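# Slide held gear down onto shaft, meshing with neighbours

## Task

The left gripper starts out holding a gear a little above the top of a shaft. Lower the gear onto that shaft until it sits fully down and is not tilted relative to the shaft, with its teeth engaged with the two gears on either side. Forcing or wedging the gear too hard counts as failure.

## Robot and tools

Robot: two six-joint arms with parallel grippers, left_arm and right_arm. Joints of each arm, always in this order: waist (joint1), shoulder (joint2), elbow (joint3), wrist pitch (joint4), wrist yaw (joint5), wrist roll (joint6). Stated ranges in rad: waist -2.618 to 3.054, shoulder 0.000 to 3.142, elbow 0.000 to 3.142, wrist pitch -1.571 to 1.571, wrist yaw -1.571 to 1.571, wrist roll -2.094 to 2.094. Real ends may differ by up to 0.059 rad.

Frames: the scene frame has its origin at table-top height, midway between the arms, +z up, +x out over the table, left_arm on the +y side (this is not the image's left). The left base is near (+0.006, +0.304, -0.005) m and the right base near (-0.002, -0.271, -0.001) m, both almost level. Hand positions (end_effector_position, metres, the point between the finger pads) and quaternions (end_effector_quat_wxyz) are reported in each arm's own base frame. The fingers point along the gripper's +z axis and close along its y axis. Fixed-camera calibration uses the scene frame; wrist-camera calibration uses that arm's base frame.

Row format shared by the tools: 14 numbers, each in [-1, 1]. The first six are left_arm joint displacements, the seventh is the left opening, then the same seven for right_arm. Joint numbers are scaled offsets measured from the Joint targets as they stand when the action or move begins, not from the row before. A value of 1.0 equals 2.224 rad for waist, shoulder and elbow, and 8.485 rad for the three wrist joints. So 0.01 on the shoulder is about 0.022 rad, while 0.01 on a wrist joint is about 0.085 rad. Opening is absolute: +1 fully open (about 87 mm), 0.5 about 69 mm, 0 about 43 mm, -0.5 about 18 mm, -1 closed. To keep a gripper as it is, send its current command again, because a 0 there means about 43 mm. To hold a part, command about 0.04 below grip_measured at first contact. Keep the left grip closed on the gear until it is seated.

execute_actions(actions, cameras): actions is a list of actions. Each action is a table of up to 15 rows, each row one 1/30 s step; a short table repeats its last row. Every action starts again from the current Joint targets, so repeating a displacement keeps adding to it. If a joint would go more than 0.059 rad beyond its range, the action is refused for both arms. An empty list returns the state plus camera images. cameras takes names such as cam_high, cam_left_wrist, cam_right_wrist, or ["all"].

move(target, speed, blend, opening_speed, blocking, cameras): target is one 14-number row, or a list of up to 15 rows. Every row is a displacement from the same starting Joint targets. All joints travel together to reach it. speed is in rad/s for the joint with the farthest to go, from 0.01 to 12.57, default 0.5; it can also be one value per target. blend is in rad and rounds the corners of a list. opening_speed is given per second on the -1 to +1 scale, minimum 0.2. With blocking=false the call returns early while the move keeps running. The result adds a move: line reporting done, off_target (at rest but more than 0.035 rad away, for example because contact blocked it), moving, held or fault, and may add limits=held.

wait(seconds 0 to 10) lets time pass; stop brakes a running move; zoom_image(camera, region [x0,y0,x1,y1] in pixels, at most 504 by 504) enlarges part of that camera's latest image; read_manual gives the licence texts; finished_scene(scene) ends the scene and should be the last call in its reply.

Result lines: Joint positions (rad, then the gripper reading from 0 closed to 1 open), Joint velocities ("within noise" means at rest), Joint targets (the base for the next displacements), Joint torques (N m, including the arm's own weight; joints 1 to 3 wrap at ±28), grip_measured (on the opening scale), Tool commands, and end-effector poses. "joint sent to its limit" means a joint was clamped at its end. "joint command not followed" means the clearance check changed some steps. MOTOR HOT appears at 75 °C. At 90 °C an OVER-TEMPERATURE FAULT folds that arm and leaves it idle.

Control limits: on each step a joint target may lead the measured angle by at most 0.339 rad (big joints) or 2.2 rad (wrist). Targets that would put the gripper more than 200 mm from where it is get scaled back. Friction can stop small turns from happening.

Cameras: cam_high and a wrist camera on each arm, all 896x504. The fixed cameras sit on a beam behind the arms.

Things to avoid: dropping the gear, letting go of it while it is moving, fast impacts, and pressing hard. Lower the gear slowly and gently, aligned with the shaft, and rotate it a little if the teeth do not engage rather than forcing it. Do not hit the bar, plate or rail near the bases. Do not let the arms press on each other, and do not put load on the wrist-camera cables, since cable contact counts as touching. Nothing may fall off the table. An arm pushing against something keeps pushing, so command its targets back. Pushing for a long time or holding a stretched-out pose heats the motors. The scene may briefly nudge loose objects. The goal must still hold once the robot lets go.

Each tool is called as name(argument=value, ...) on one line, values as JSON.

## Session

execute_actions(actions=[])

Scene clock: 0.00 s.
left_arm: end_effector_position=(+0.2826, -0.1438, +0.1208) grip_measured=-0.512 end_effector_quat_wxyz=(-0.008, +0.859, +0.512, +0.005) | right_arm: end_effector_position=(+0.3825, +0.0000, +0.3605) grip_measured=+1.000 end_effector_quat_wxyz=(+0.707, +0.000, +0.707, +0.000)
Joint positions: left_arm=[-0.61 1.758 1.505 -1.329 -0.015 1.457 0.244] | right_arm=[0 1.047 1.047 0 0 0 1]
Joint velocities: within noise
Joint torques (N m): no reading
Heat: left arm: 30 °C; right arm: 29 °C.
Joint targets: left_arm=[-0.607 1.745 1.514 -1.335 -0.020 1.457] | right_arm=[0.000 1.042 1.060 0.010 -0.001 0.000]
Tool commands: left_gripper/opening=-1.0 right_gripper/opening=+1.0

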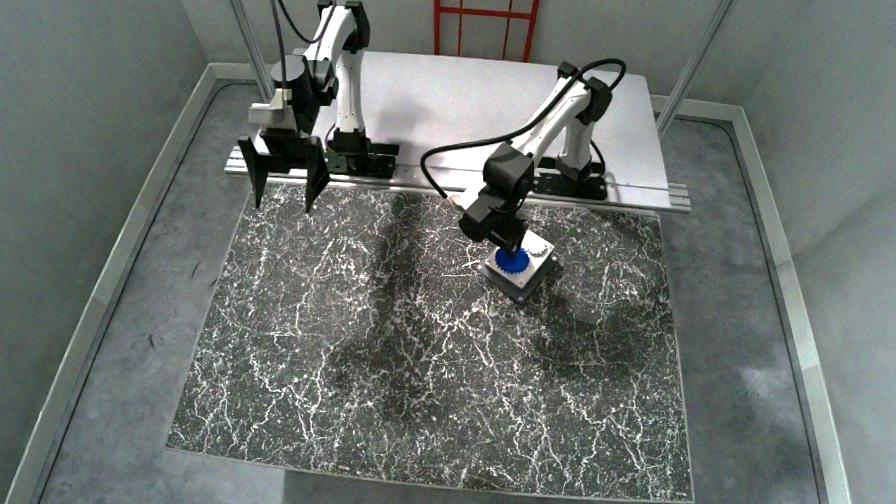

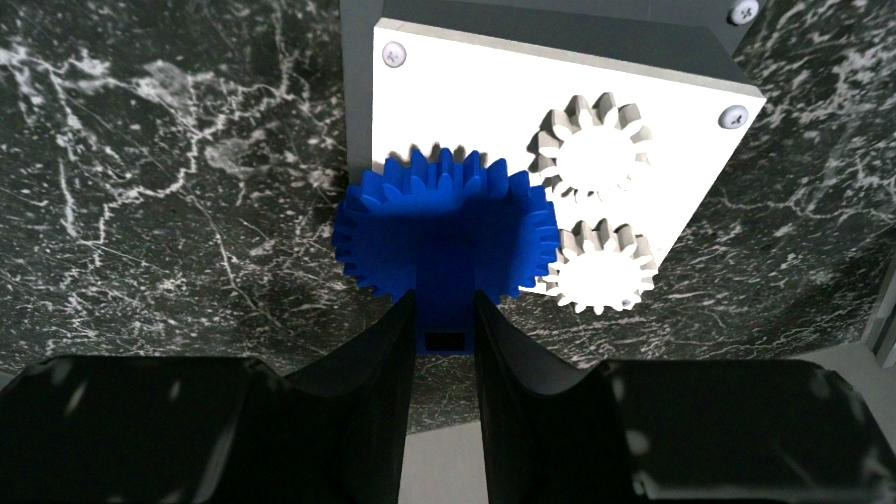

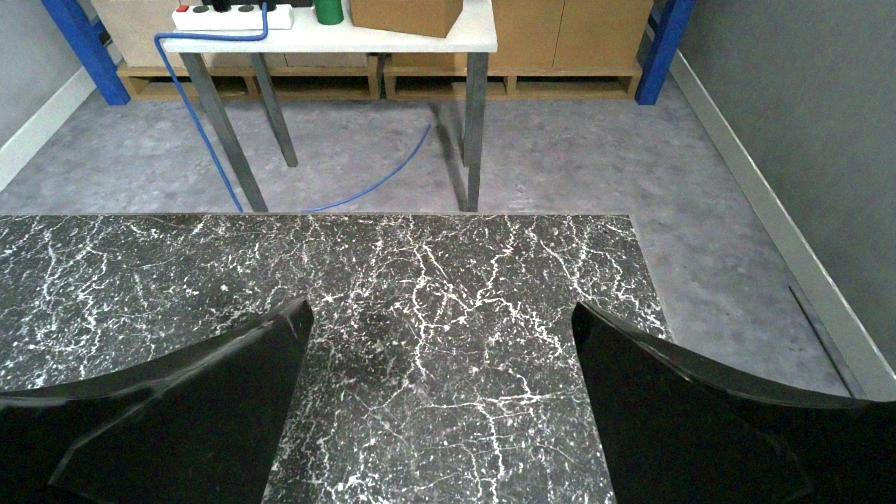

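zoom_image(camera="cam_left_wrist", region=[320, 60, 780, 360])

zoom_image(camera="cam_high", region=[450, 190, 590, 310])

Scaled by 1.096 from the camera's 896x504 image, which has a finer 1280x720 frame.

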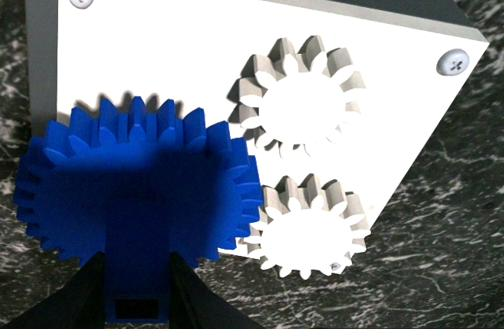

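Scaled by 3.600 from the camera's 896x504 image, which has a finer 1280x720 frame.

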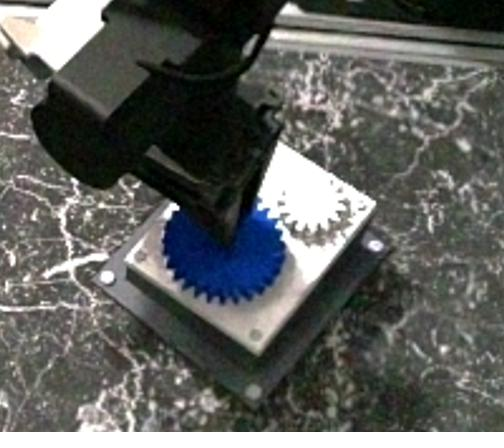

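move(target=[0,0.0076,0.0989,-0.0239,0,0,-1,0,0,0,0,0,0,1], cameras=["all"])

zoom_image(camera="cam_left_wrist", region=[270, 0, 770, 360])

zoom_image(camera="cam_high", region=[450, 190, 590, 310])

Scene clock: 59.40 s.
left_arm: end_effector_position=(+0.2830, -0.1441, +0.1729) grip_measured=-0.512 end_effector_quat_wxyz=(+0.002, +0.859, +0.512, +0.009) | right_arm: end_effector_position=(+0.3825, +0.0000, +0.3605) grip_measured=+1.000 end_effector_quat_wxyz=(+0.707, +0.000, +0.707, +0.000)
Joint positions: left_arm=[-0.61 1.758 1.714 -1.516 -0.015 1.457 0.244] | right_arm=[0 1.047 1.047 0 0 0 1]
Joint torques (N m): left_arm=[0.13 -5.98 6.65 0.19 0.11 -0.05] | right_arm=[-0.25 -2.76 8.02 2.24 -0.07 0.09]
Heat: left arm: 35 °C; right arm: 35 °C.
Joint targets: left_arm=[-0.607 1.762 1.734 -1.537 -0.020 1.457] | right_arm=[0.000 1.042 1.060 0.010 -0.001 0.000]
move: done
camera_calibration:
cam_left_wrist: T_world_to_cam=[[-0.877435, 0.479406, -0.0166868, 0.318833], [0.283308, 0.545969, 0.788451, -0.118629], [0.387099, 0.687087, -0.614871, 0.237204], [0, 0, 0, 1]] pos_world=[0.221542, -0.251062, 0.244703]

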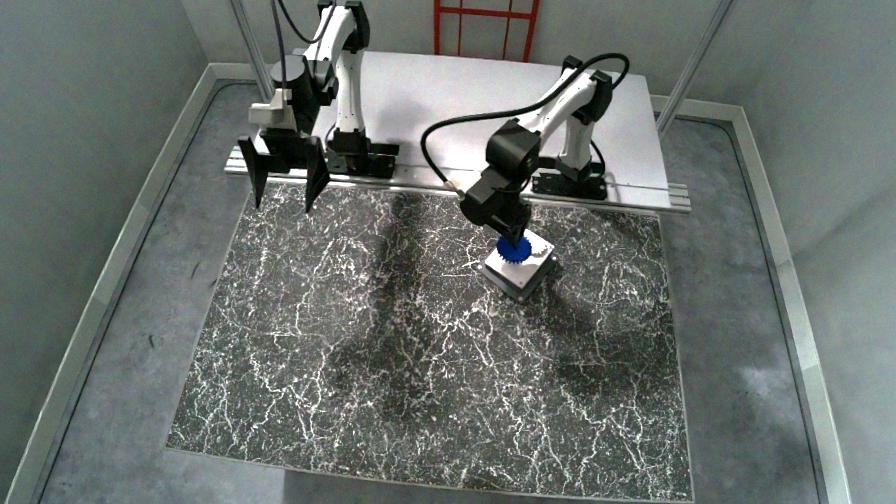

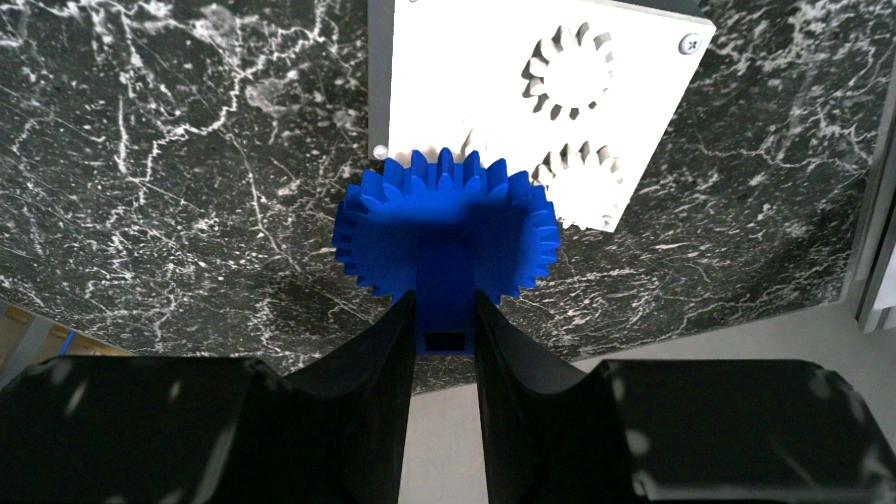

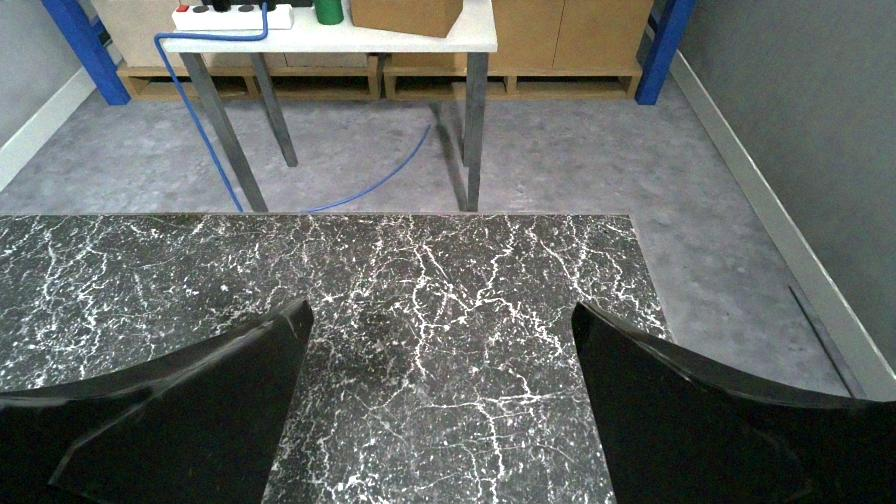

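Scaled by 1.008 from the camera's 896x504 image, which has a finer 1280x720 frame.

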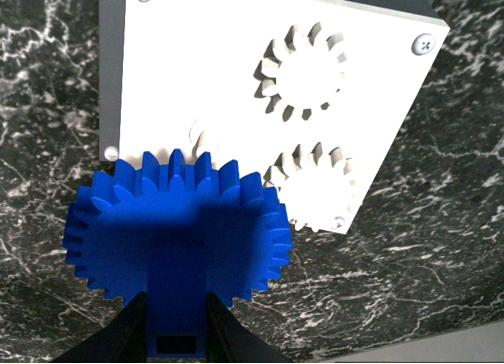

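Scaled by 3.600 from the camera's 896x504 image, which has a finer 1280x720 frame.

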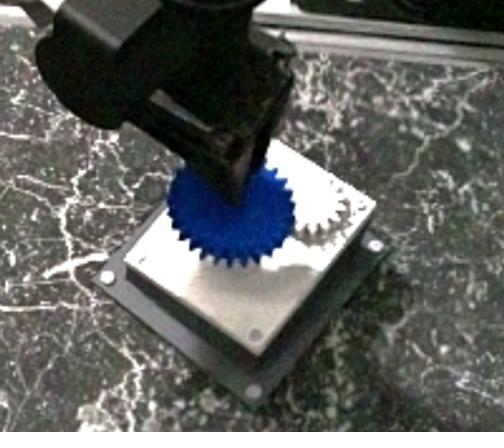

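zoom_image(camera="cam_left_wrist", region=[420, 70, 560, 170])

zoom_image(camera="cam_left_wrist", region=[500, 0, 740, 250])

Scaled by 3.600 from the camera's 896x504 image, which has a finer 1280x720 frame.

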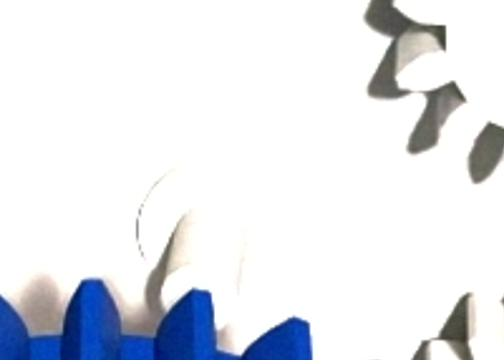

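Scaled by 2.016 from the camera's 896x504 image, which has a finer 1280x720 frame.

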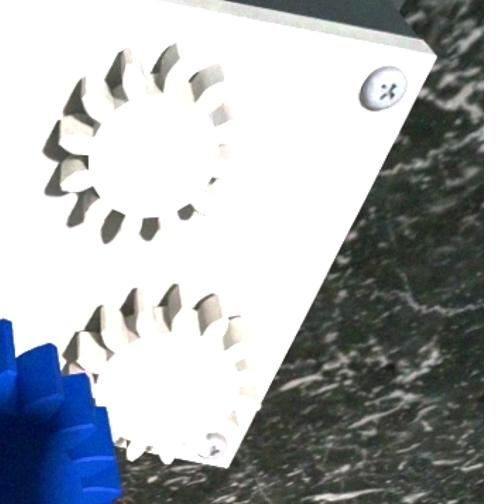

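move(target=[0.057,0,0,0,0,0,-1,0,0,0,0,0,0,1], cameras=["cam_left_wrist"])

zoom_image(camera="cam_left_wrist", region=[320, 0, 620, 200])

Scene clock: 79.87 s.
left_arm: end_effector_position=(+0.2986, -0.1078, +0.1729) grip_measured=-0.512 end_effector_quat_wxyz=(+0.001, +0.826, +0.564, +0.009) | right_arm: end_effector_position=(+0.3825, +0.0000, +0.3605) grip_measured=+1.000 end_effector_quat_wxyz=(+0.707, +0.000, +0.707, +0.000)
Joint positions: left_arm=[-0.485 1.758 1.714 -1.516 -0.015 1.457 0.244] | right_arm=[0 1.047 1.047 0 0 0 1]
Joint torques (N m): left_arm=[0.34 -5.94 6.65 0.19 0.14 -0.03] | right_arm=[-0.24 -2.77 8.02 2.24 -0.06 0.09]
Heat: left arm: 35 °C; right arm: 36 °C.
Joint targets: left_arm=[-0.481 1.762 1.734 -1.537 -0.020 1.457] | right_arm=[0.000 1.042 1.060 0.010 -0.001 0.000]
move: done
camera_calibration:
cam_left_wrist: T_world_to_cam=[[-0.930132, 0.366863, -0.0162889, 0.318637], [0.213668, 0.576738, 0.788492, -0.118711], [0.298663, 0.729921, -0.614829, 0.237319], [0, 0, 0, 1]] pos_world=[0.250861, -0.221655, 0.244704]
Images, in order (width x height): cam_left_wrist 896x504.

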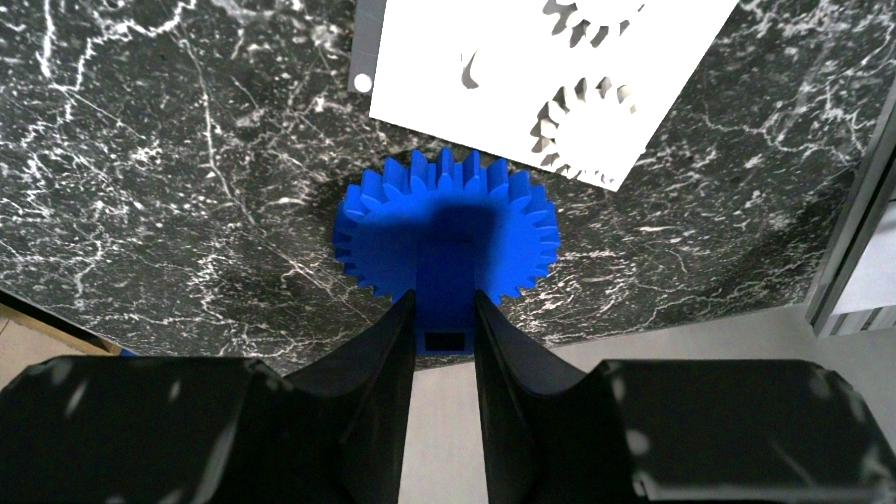

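Scaled by 1.680 from the camera's 896x504 image, which has a finer 1280x720 frame.

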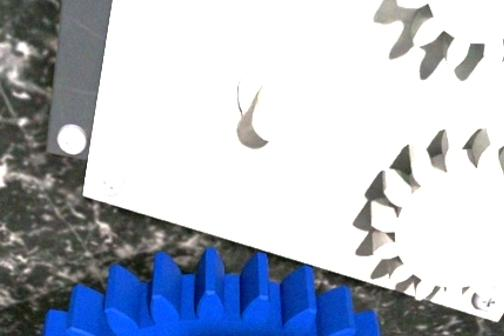

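zoom_image(camera="cam_left_wrist", region=[440, 30, 510, 100])

zoom_image(camera="cam_left_wrist", region=[520, 0, 670, 200])

Scaled by 7.200 from the camera's 896x504 image, which has a finer 1280x720 frame.

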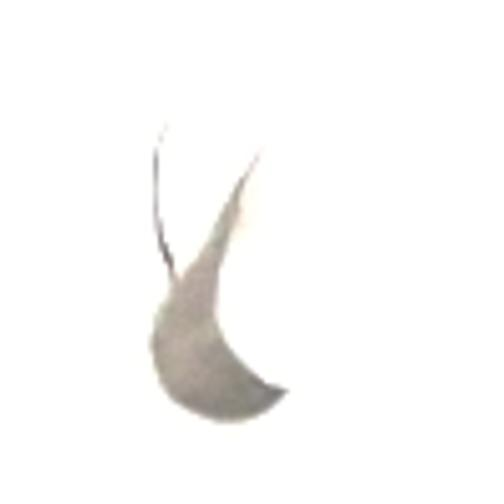

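Scaled by 2.520 from the camera's 896x504 image, which has a finer 1280x720 frame.

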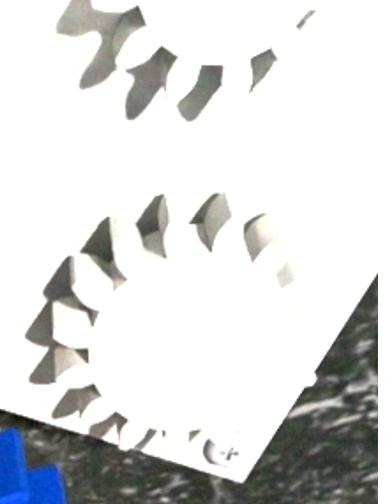

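move(target=[0.396,0,0,0,0,0,-1,0.448,0.117,-0.262,0.096,0,0,1], cameras=["all"])

zoom_image(camera="cam_high", region=[450, 190, 590, 310])

Scene clock: 129.97 s.
left_arm: end_effector_position=(+0.2721, +0.1607, +0.1729) grip_measured=-0.512 end_effector_quat_wxyz=(-0.004, +0.507, +0.862, +0.006) | right_arm: end_effector_position=(+0.2228, +0.3428, +0.1852) grip_measured=+1.000 end_effector_quat_wxyz=(+0.616, -0.341, +0.627, +0.334)
Joint positions: left_arm=[0.394 1.758 1.714 -1.522 -0.014 1.457 0.244] | right_arm=[0.994 1.294 0.483 0.792 -0.002 0 1]
Joint torques (N m): left_arm=[0.38 -5.9 6.57 0.25 0.14 -0.02] | right_arm=[-0.01 -2.93 5.75 2.49 -0.05 0.09]
Heat: left arm: 36 °C; right arm: 38 °C.
Joint targets: left_arm=[0.400 1.762 1.734 -1.537 -0.020 1.457] | right_arm=[0.997 1.302 0.477 0.824 -0.001 0.000]
move: done
camera_calibration:
cam_left_wrist: T_world_to_cam=[[-0.875583, -0.482953, -0.0105817, 0.316217], [-0.304197, 0.534222, 0.788715, -0.120253], [-0.375259, 0.693804, -0.614668, 0.238365], [0, 0, 0, 1]] pos_world=[0.329742, 0.0515814, 0.244707]
cam_right_wrist: T_world_to_cam=[[0.84147, -0.540255, 0.00734765, -0.00558885], [-0.413115, -0.65209, -0.6357, 0.453494], [0.348231, 0.531887, -0.771901, 0.0281128], [0, 0, 0, 1]] pos_world=[0.182258, 0.277747, 0.310028]

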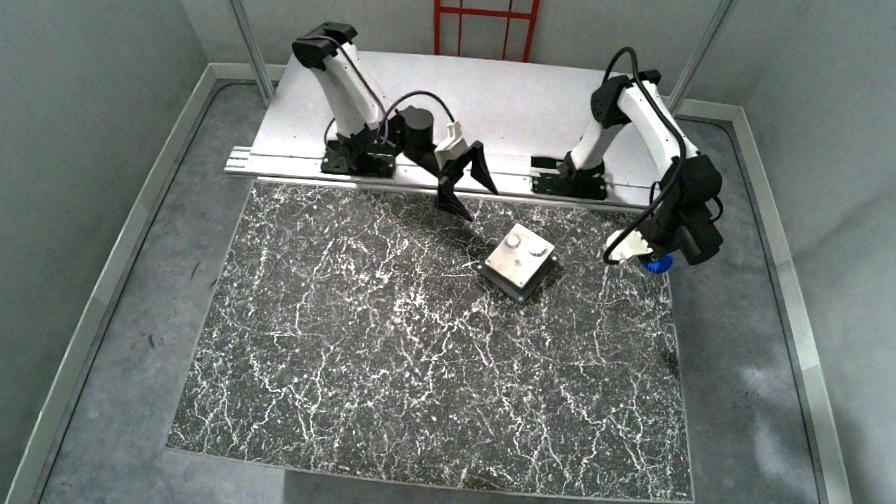

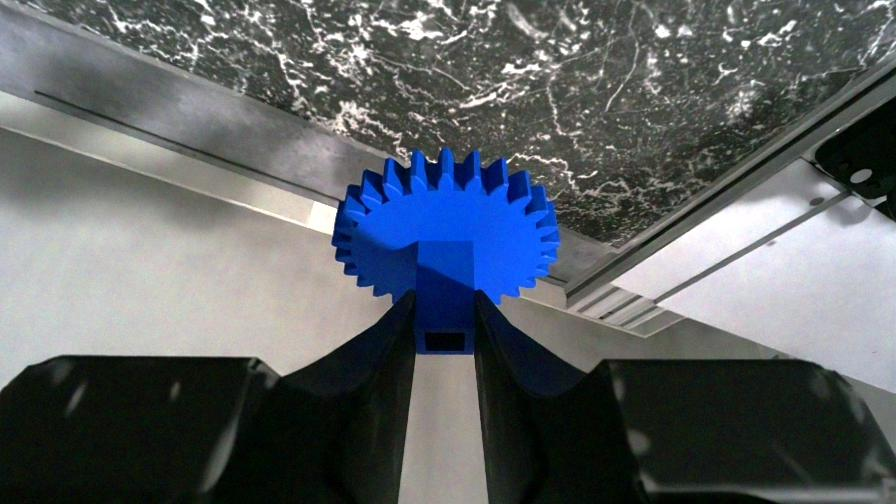

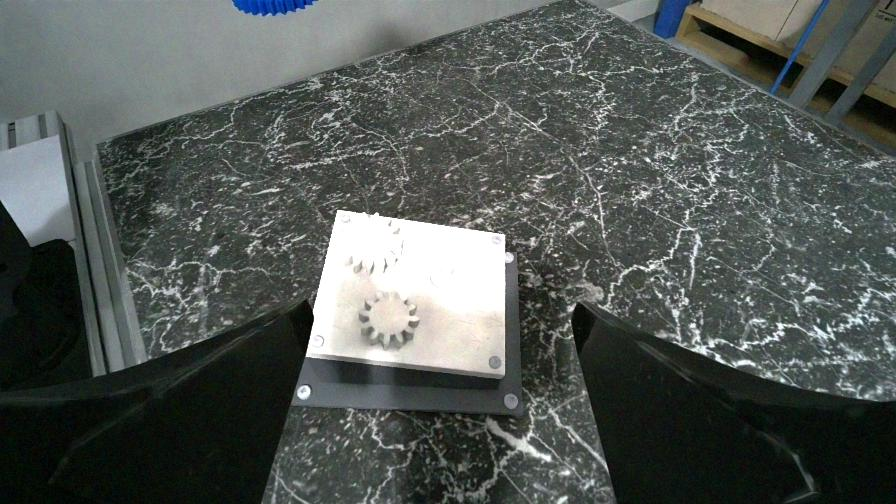

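Scaled by 3.600 from the camera's 896x504 image, which has a finer 1280x720 frame.

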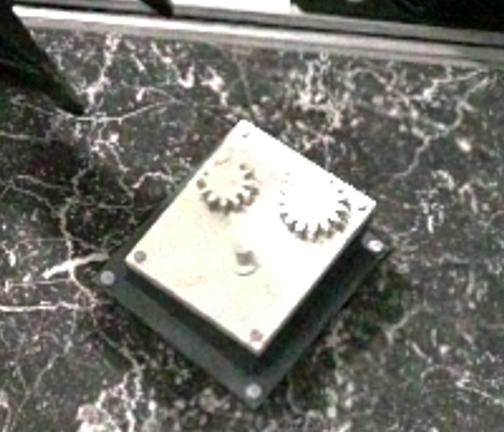

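zoom_image(camera="cam_right_wrist", region=[320, 200, 530, 380])

zoom_image(camera="cam_right_wrist", region=[410, 240, 480, 300])

zoom_image(camera="cam_high", region=[480, 220, 560, 300])

Scaled by 2.400 from the camera's 896x504 image, which has a finer 1280x720 frame.

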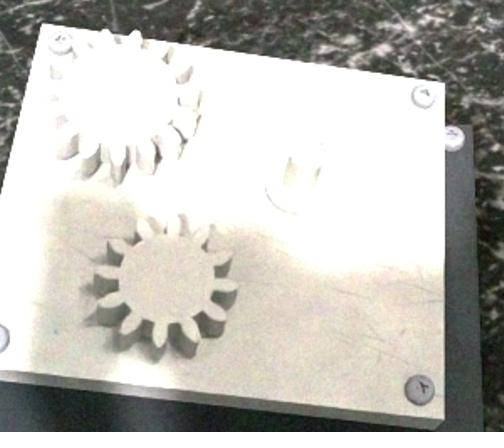

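Scaled by 7.200 from the camera's 896x504 image, which has a finer 1280x720 frame.

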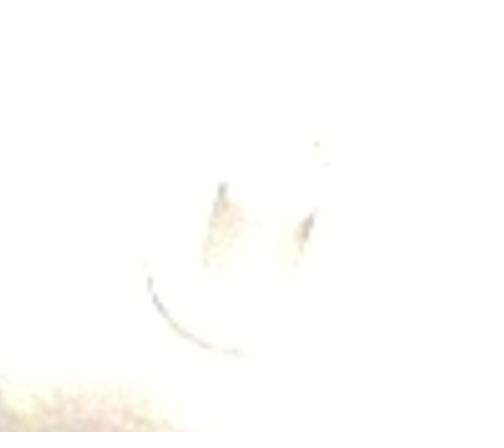

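Scaled by 6.300 from the camera's 896x504 image, which has a finer 1280x720 frame.

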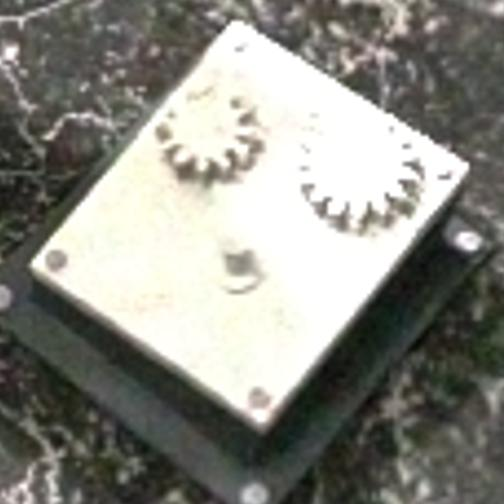

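zoom_image(camera="cam_right_wrist", region=[290, 300, 370, 380])

zoom_image(camera="cam_right_wrist", region=[440, 310, 520, 390])

zoom_image(camera="cam_right_wrist", region=[320, 190, 400, 270])

zoom_image(camera="cam_right_wrist", region=[460, 210, 540, 290])

zoom_image(camera="cam_right_wrist", region=[290, 370, 530, 430])

Scaled by 6.300 from the camera's 896x504 image, which has a finer 1280x720 frame.

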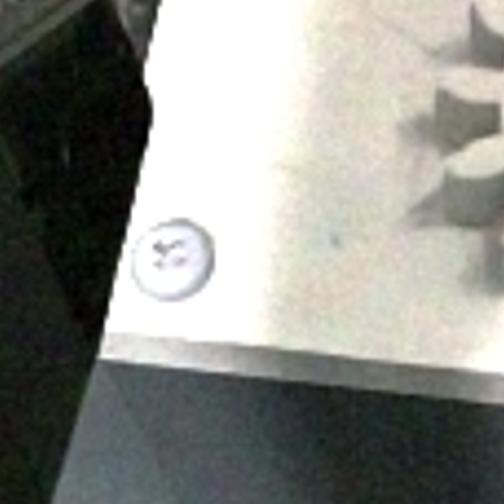

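Scaled by 6.300 from the camera's 896x504 image, which has a finer 1280x720 frame.

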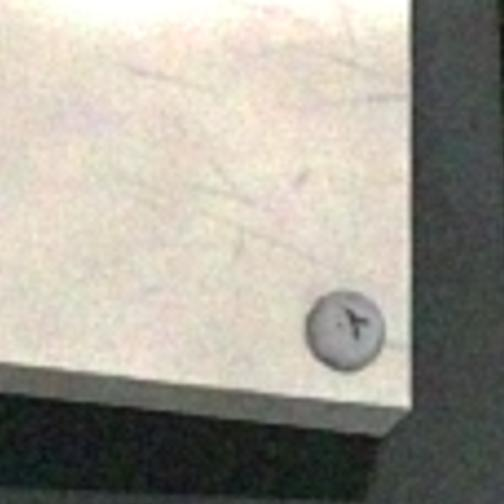

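Scaled by 6.300 from the camera's 896x504 image, which has a finer 1280x720 frame.

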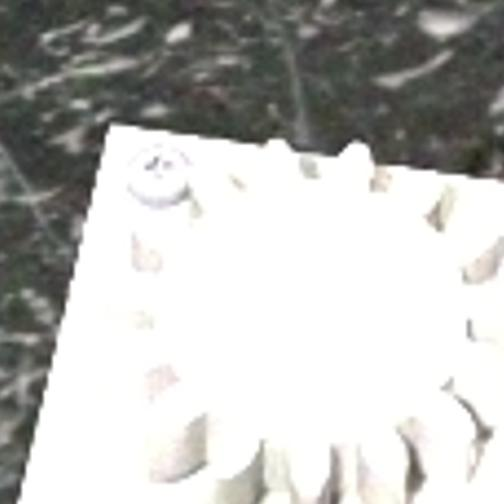

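Scaled by 6.300 from the camera's 896x504 image, which has a finer 1280x720 frame.

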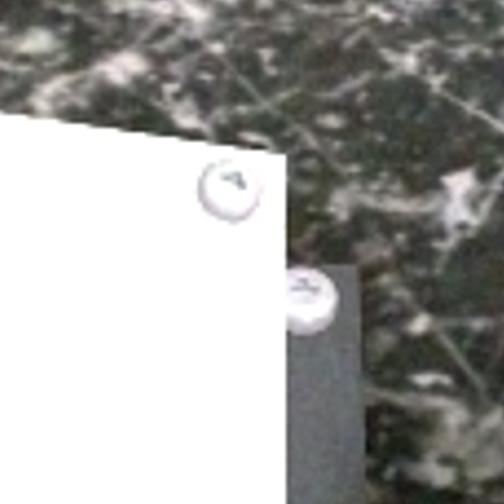

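Scaled by 2.100 from the camera's 896x504 image, which has a finer 1280x720 frame.

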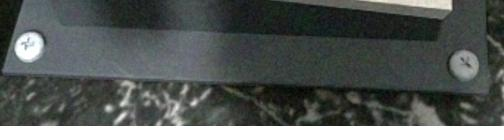

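move(target=[0,0,0,0,0,0,-1,-0.285,0.272,0.3125,-0.0105,-0.1775,0,1], speed=0.8, cameras=["cam_right_wrist"])

zoom_image(camera="cam_right_wrist", region=[320, 150, 620, 400])

Scene clock: 312.27 s.
left_arm: end_effector_position=(+0.2721, +0.1607, +0.1729) grip_measured=-0.512 end_effector_quat_wxyz=(-0.004, +0.507, +0.862, +0.006) | right_arm: end_effector_position=(+0.3216, +0.3084, +0.1978) grip_measured=+1.000 end_effector_quat_wxyz=(-0.419, +0.563, -0.428, -0.569)
Joint positions: left_arm=[0.394 1.758 1.714 -1.522 -0.014 1.457 0.244] | right_arm=[0.361 1.892 1.141 0.737 -1.497 0 1]
Joint torques (N m): left_arm=[0.46 -5.87 6.54 0.24 0.12 -0.01] | right_arm=[-0.09 -6.53 8.68 1.44 -0.16 0.09]
Heat: left arm: 38 °C; right arm: 41 °C.
Joint targets: left_arm=[0.400 1.762 1.734 -1.537 -0.020 1.457] | right_arm=[0.363 1.907 1.172 0.735 -1.506 0.000]
move: done
camera_calibration:
cam_right_wrist: T_world_to_cam=[[0.957852, 0.287171, -0.00728519, -0.397126], [0.214034, -0.730361, -0.648662, 0.304867], [-0.191598, 0.619763, -0.761042, 0.166018], [0, 0, 0, 1]] pos_world=[0.346945, 0.233814, 0.321209]
Images, in order (width x height): cam_right_wrist 896x504.

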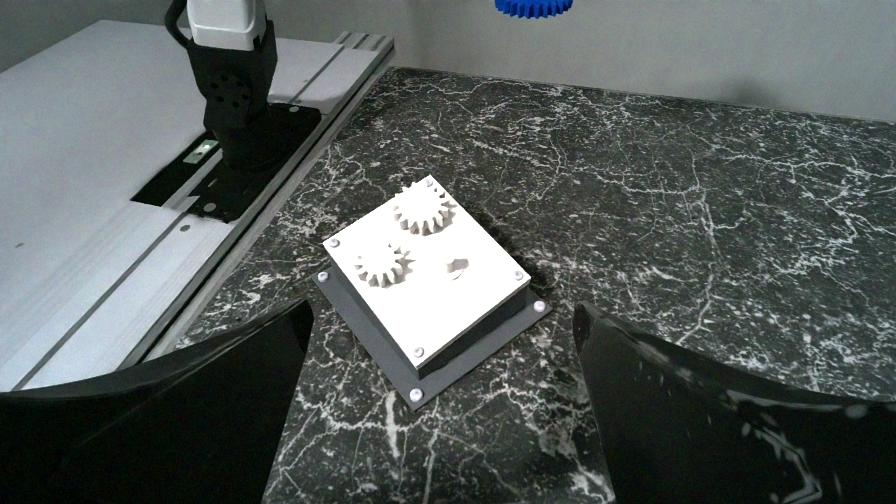

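Scaled by 1.680 from the camera's 896x504 image, which has a finer 1280x720 frame.

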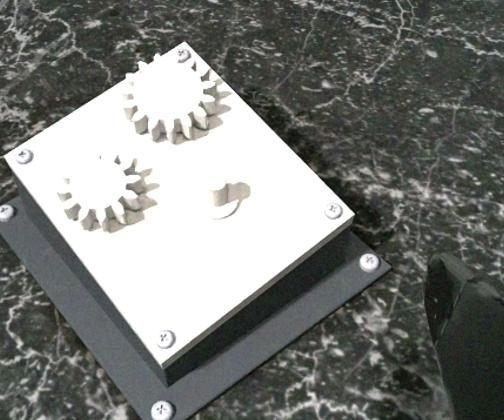

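zoom_image(camera="cam_right_wrist", region=[420, 235, 490, 295])

Scaled by 7.200 from the camera's 896x504 image, which has a finer 1280x720 frame.

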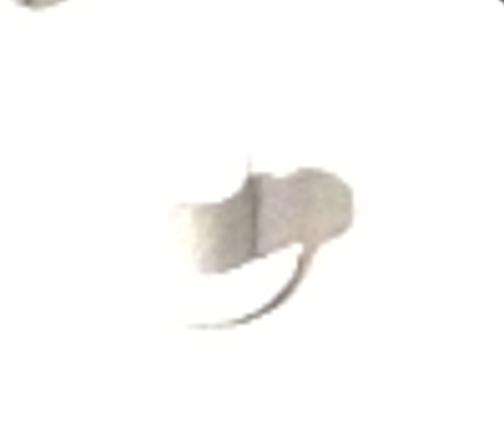

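move(target=[[-0.4892,0,0,0,0,0,-1,-0.027,0,0,0,0,0,1],[-0.4892,0.0073,-0.076,0,-0.01344,-0.0096,-1,-0.027,0,0,0,0,0,1]], cameras=["all"])

zoom_image(camera="cam_right_wrist", region=[280, 80, 580, 320])

zoom_image(camera="cam_high", region=[460, 200, 580, 310])

Scene clock: 375.40 s.
left_arm: end_effector_position=(+0.2547, -0.1306, +0.1425) grip_measured=-0.512 end_effector_quat_wxyz=(-0.092, +0.861, +0.500, +0.028) | right_arm: end_effector_position=(+0.3378, +0.2904, +0.1978) grip_measured=+1.000 end_effector_quat_wxyz=(-0.434, +0.552, -0.443, -0.558)
Joint positions: left_arm=[-0.689 1.769 1.568 -1.522 -0.117 1.391 0.244] | right_arm=[0.306 1.892 1.141 0.737 -1.497 0 1]
Joint torques (N m): left_arm=[-0.06 -5.38 4.72 -0.04 -0.11 -0.16] | right_arm=[-0.58 -6.53 8.68 1.44 -0.16 0.09]
Heat: left arm: 38 °C; right arm: 39 °C.
Joint targets: left_arm=[-0.688 1.778 1.565 -1.537 -0.134 1.376] | right_arm=[0.303 1.907 1.172 0.735 -1.506 0.000]
move: done
camera_calibration:
cam_left_wrist: T_world_to_cam=[[-0.864677, 0.486509, 0.125072, 0.264519], [0.343516, 0.39102, 0.853873, -0.138902], [0.366511, 0.781289, -0.50523, 0.22208], [0, 0, 0, 1]] pos_world=[0.195044, -0.247886, 0.197722]
cam_right_wrist: T_world_to_cam=[[0.971926, 0.235174, -0.00730217, -0.397123], [0.174392, -0.740864, -0.64862, 0.304713], [-0.157948, 0.629137, -0.761077, 0.166167], [0, 0, 0, 1]] pos_world=[0.359081, 0.214603, 0.321209]

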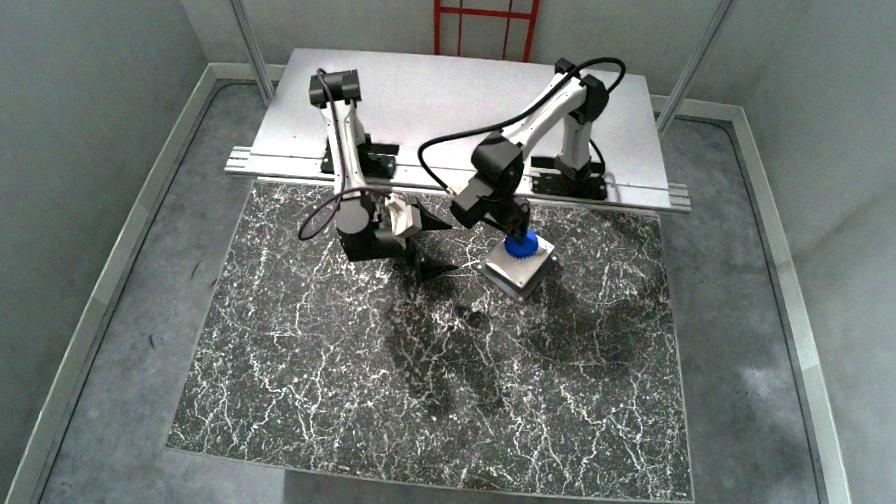

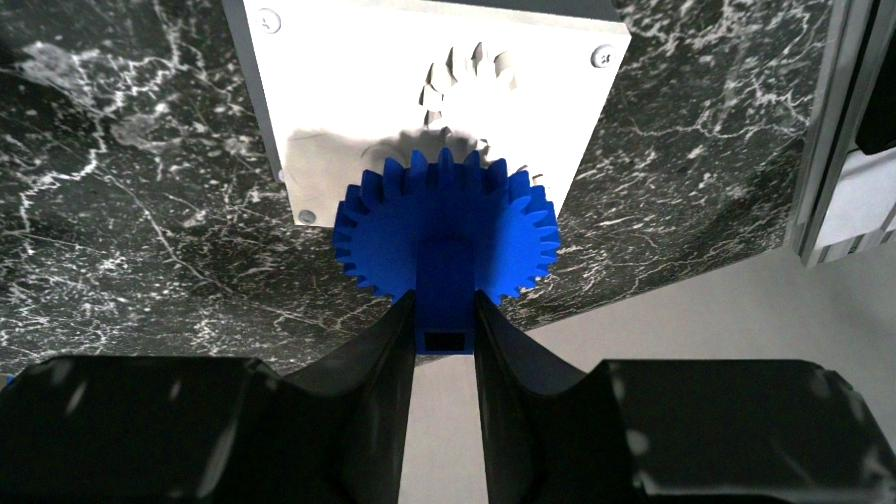

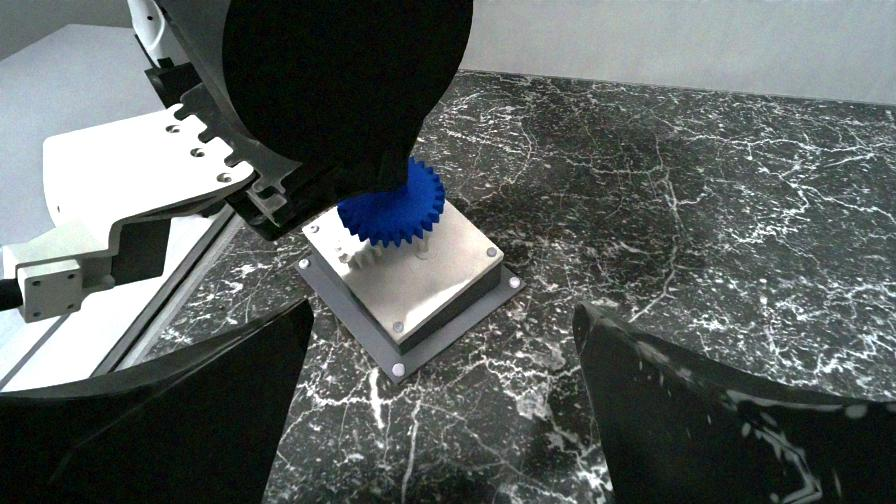

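Scaled by 1.680 from the camera's 896x504 image, which has a finer 1280x720 frame.

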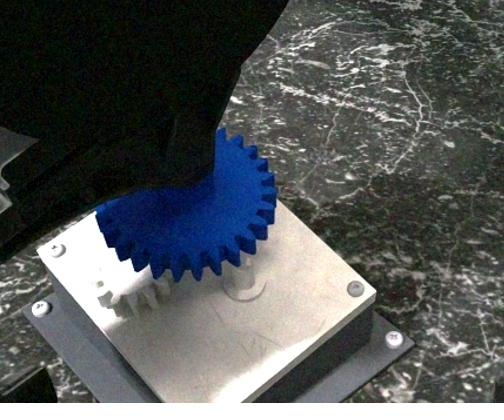

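Scaled by 4.200 from the camera's 896x504 image, which has a finer 1280x720 frame.

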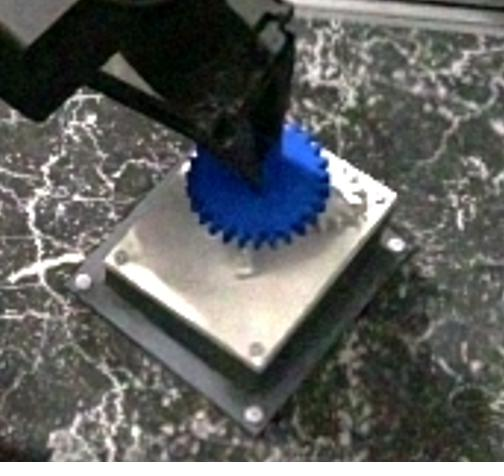

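zoom_image(camera="cam_left_wrist", region=[240, 0, 340, 60])

zoom_image(camera="cam_left_wrist", region=[560, 10, 660, 80])

zoom_image(camera="cam_left_wrist", region=[270, 130, 450, 240])

zoom_image(camera="cam_left_wrist", region=[480, 150, 600, 240])

zoom_image(camera="cam_right_wrist", region=[330, 150, 510, 280])

Scaled by 5.040 from the camera's 896x504 image, which has a finer 1280x720 frame.

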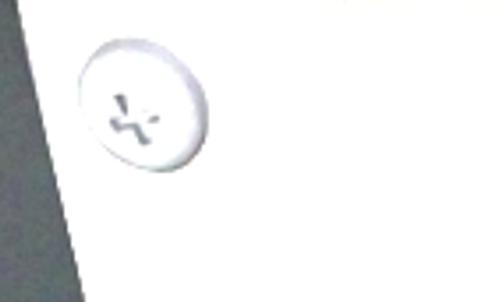

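Scaled by 5.040 from the camera's 896x504 image, which has a finer 1280x720 frame.

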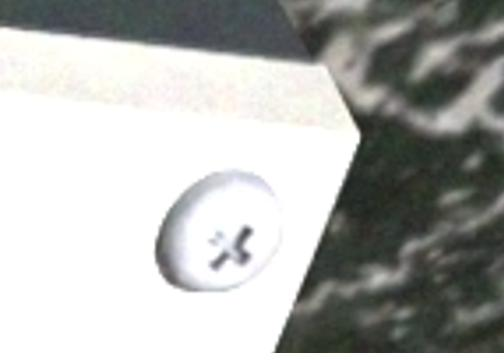

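Scaled by 2.800 from the camera's 896x504 image, which has a finer 1280x720 frame.

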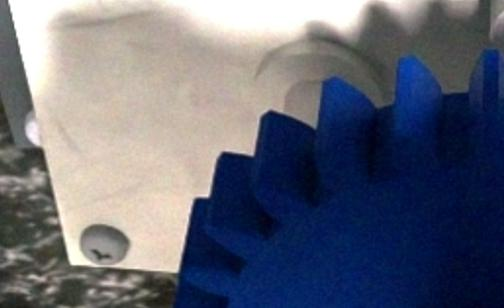

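Scaled by 4.200 from the camera's 896x504 image, which has a finer 1280x720 frame.

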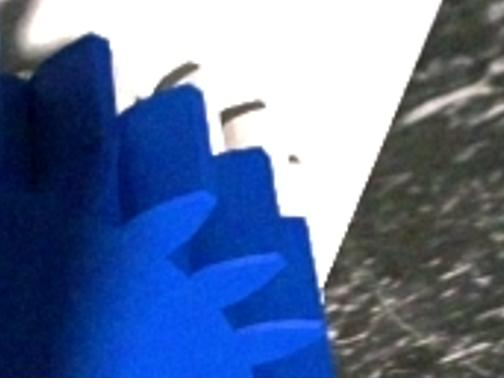

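Scaled by 2.800 from the camera's 896x504 image, which has a finer 1280x720 frame.

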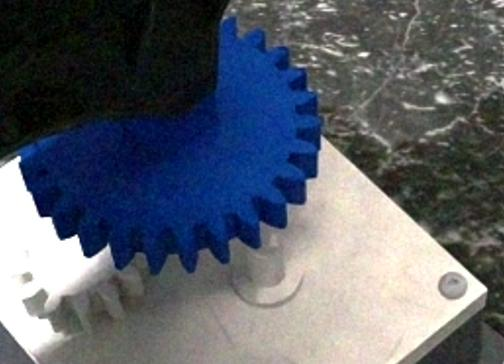

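move(target=[0.0121,0.0459,0.036,0.0026,0,0.0042,-1,0,0,0,0,0,0,1], cameras=["all"])

zoom_image(camera="cam_right_wrist", region=[330, 150, 530, 290])

zoom_image(camera="cam_high", region=[480, 210, 560, 300])

zoom_image(camera="cam_left_wrist", region=[300, 60, 600, 260])

Scene clock: 435.37 s.
left_arm: end_effector_position=(+0.2701, -0.1357, +0.1271) grip_measured=-0.512 end_effector_quat_wxyz=(-0.110, +0.856, +0.504, +0.021) | right_arm: end_effector_position=(+0.3378, +0.2904, +0.1978) grip_measured=+1.000 end_effector_quat_wxyz=(-0.434, +0.552, -0.443, -0.558)
Joint positions: left_arm=[-0.67 1.868 1.623 -1.518 -0.118 1.395 0.244] | right_arm=[0.306 1.892 1.141 0.737 -1.497 0 1]
Joint torques (N m): left_arm=[0.66 -5.89 6.6 0.06 -0.11 0.16] | right_arm=[-0.58 -6.52 8.68 1.45 -0.16 0.09]
Heat: left arm: 36 °C; right arm: 37 °C.
Joint targets: left_arm=[-0.661 1.880 1.645 -1.515 -0.134 1.412] | right_arm=[0.303 1.907 1.172 0.735 -1.506 0.000]
move: done
camera_calibration:
cam_left_wrist: T_world_to_cam=[[-0.866929, 0.470779, 0.163709, 0.275765], [0.364232, 0.374156, 0.852843, -0.136789], [0.340248, 0.798983, -0.49584, 0.220972], [0, 0, 0, 1]] pos_world=[0.213706, -0.255197, 0.181081]
cam_right_wrist: T_world_to_cam=[[0.971926, 0.235174, -0.00730217, -0.397123], [0.174392, -0.740864, -0.64862, 0.304713], [-0.157948, 0.629137, -0.761077, 0.166167], [0, 0, 0, 1]] pos_world=[0.359081, 0.214603, 0.321209]

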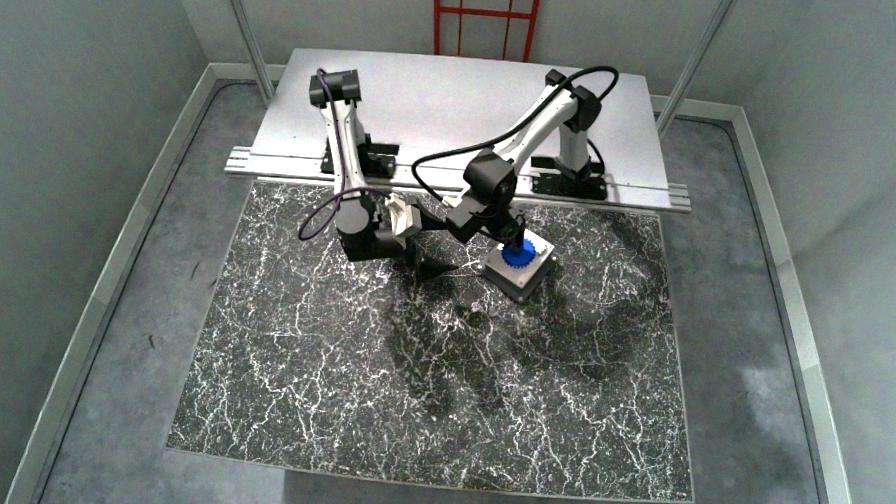

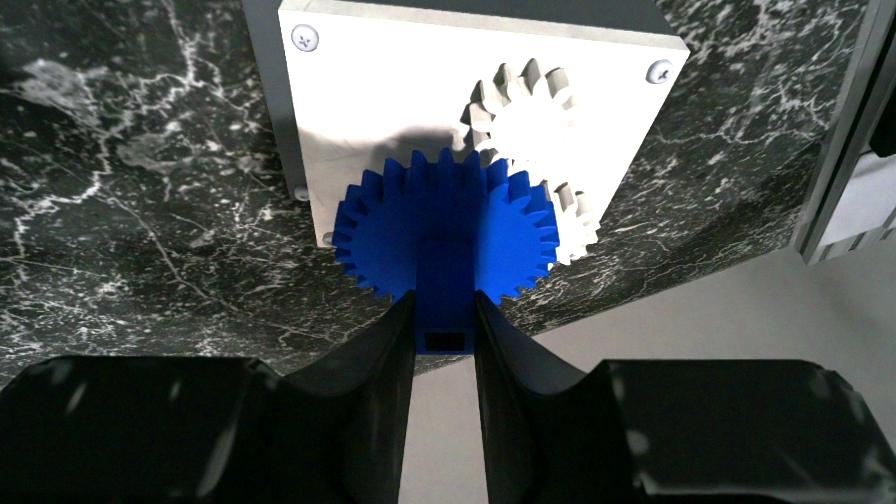

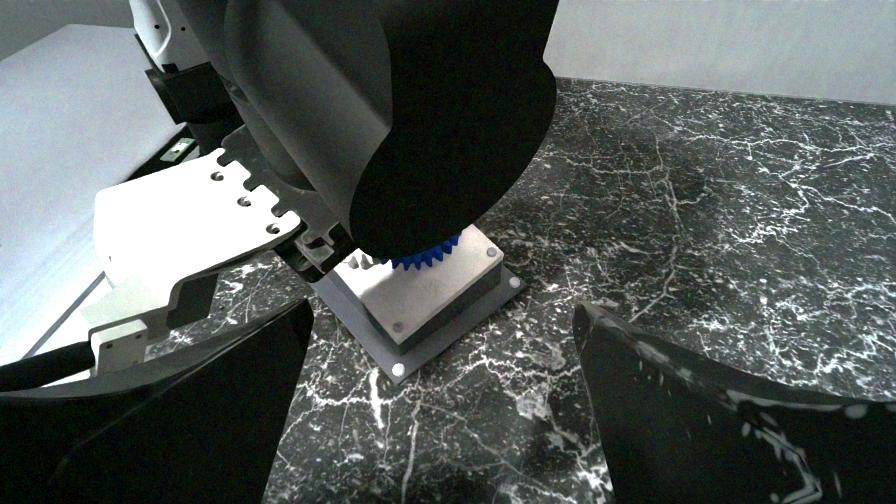

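Scaled by 2.520 from the camera's 896x504 image, which has a finer 1280x720 frame.

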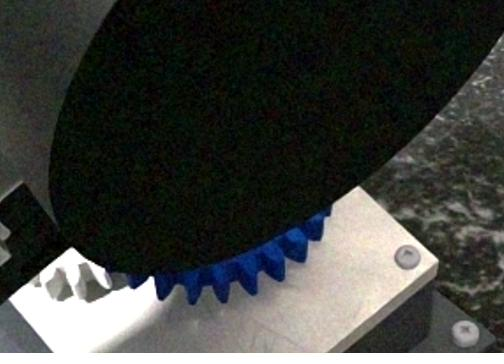

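Scaled by 5.600 from the camera's 896x504 image, which has a finer 1280x720 frame.

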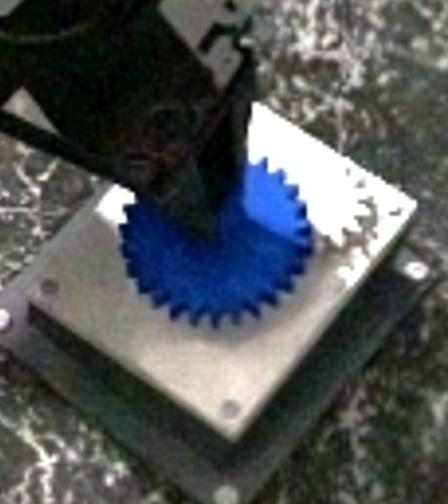

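Scaled by 1.680 from the camera's 896x504 image, which has a finer 1280x720 frame.

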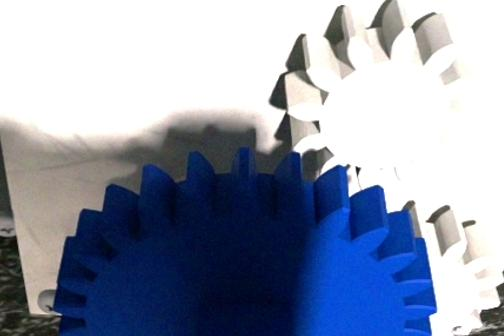

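zoom_image(camera="cam_left_wrist", region=[270, 0, 370, 70])

zoom_image(camera="cam_left_wrist", region=[610, 30, 710, 100])

zoom_image(camera="cam_left_wrist", region=[290, 190, 390, 260])

Scaled by 5.040 from the camera's 896x504 image, which has a finer 1280x720 frame.

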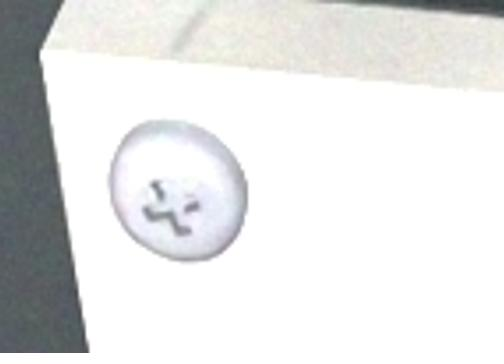

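Scaled by 5.040 from the camera's 896x504 image, which has a finer 1280x720 frame.

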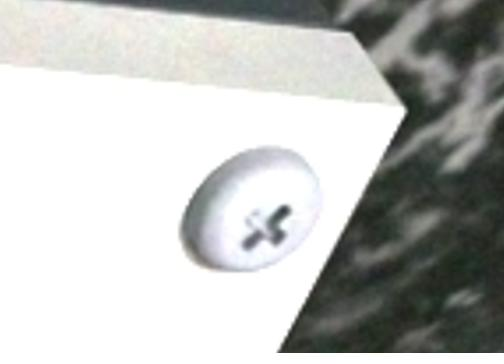

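Scaled by 5.040 from the camera's 896x504 image, which has a finer 1280x720 frame.

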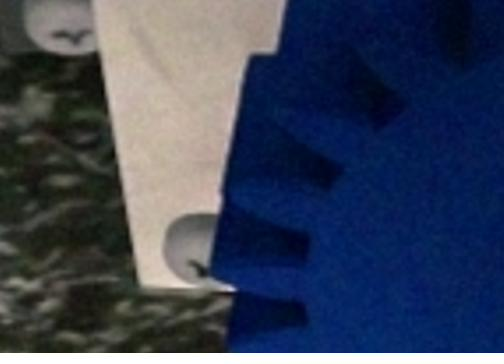

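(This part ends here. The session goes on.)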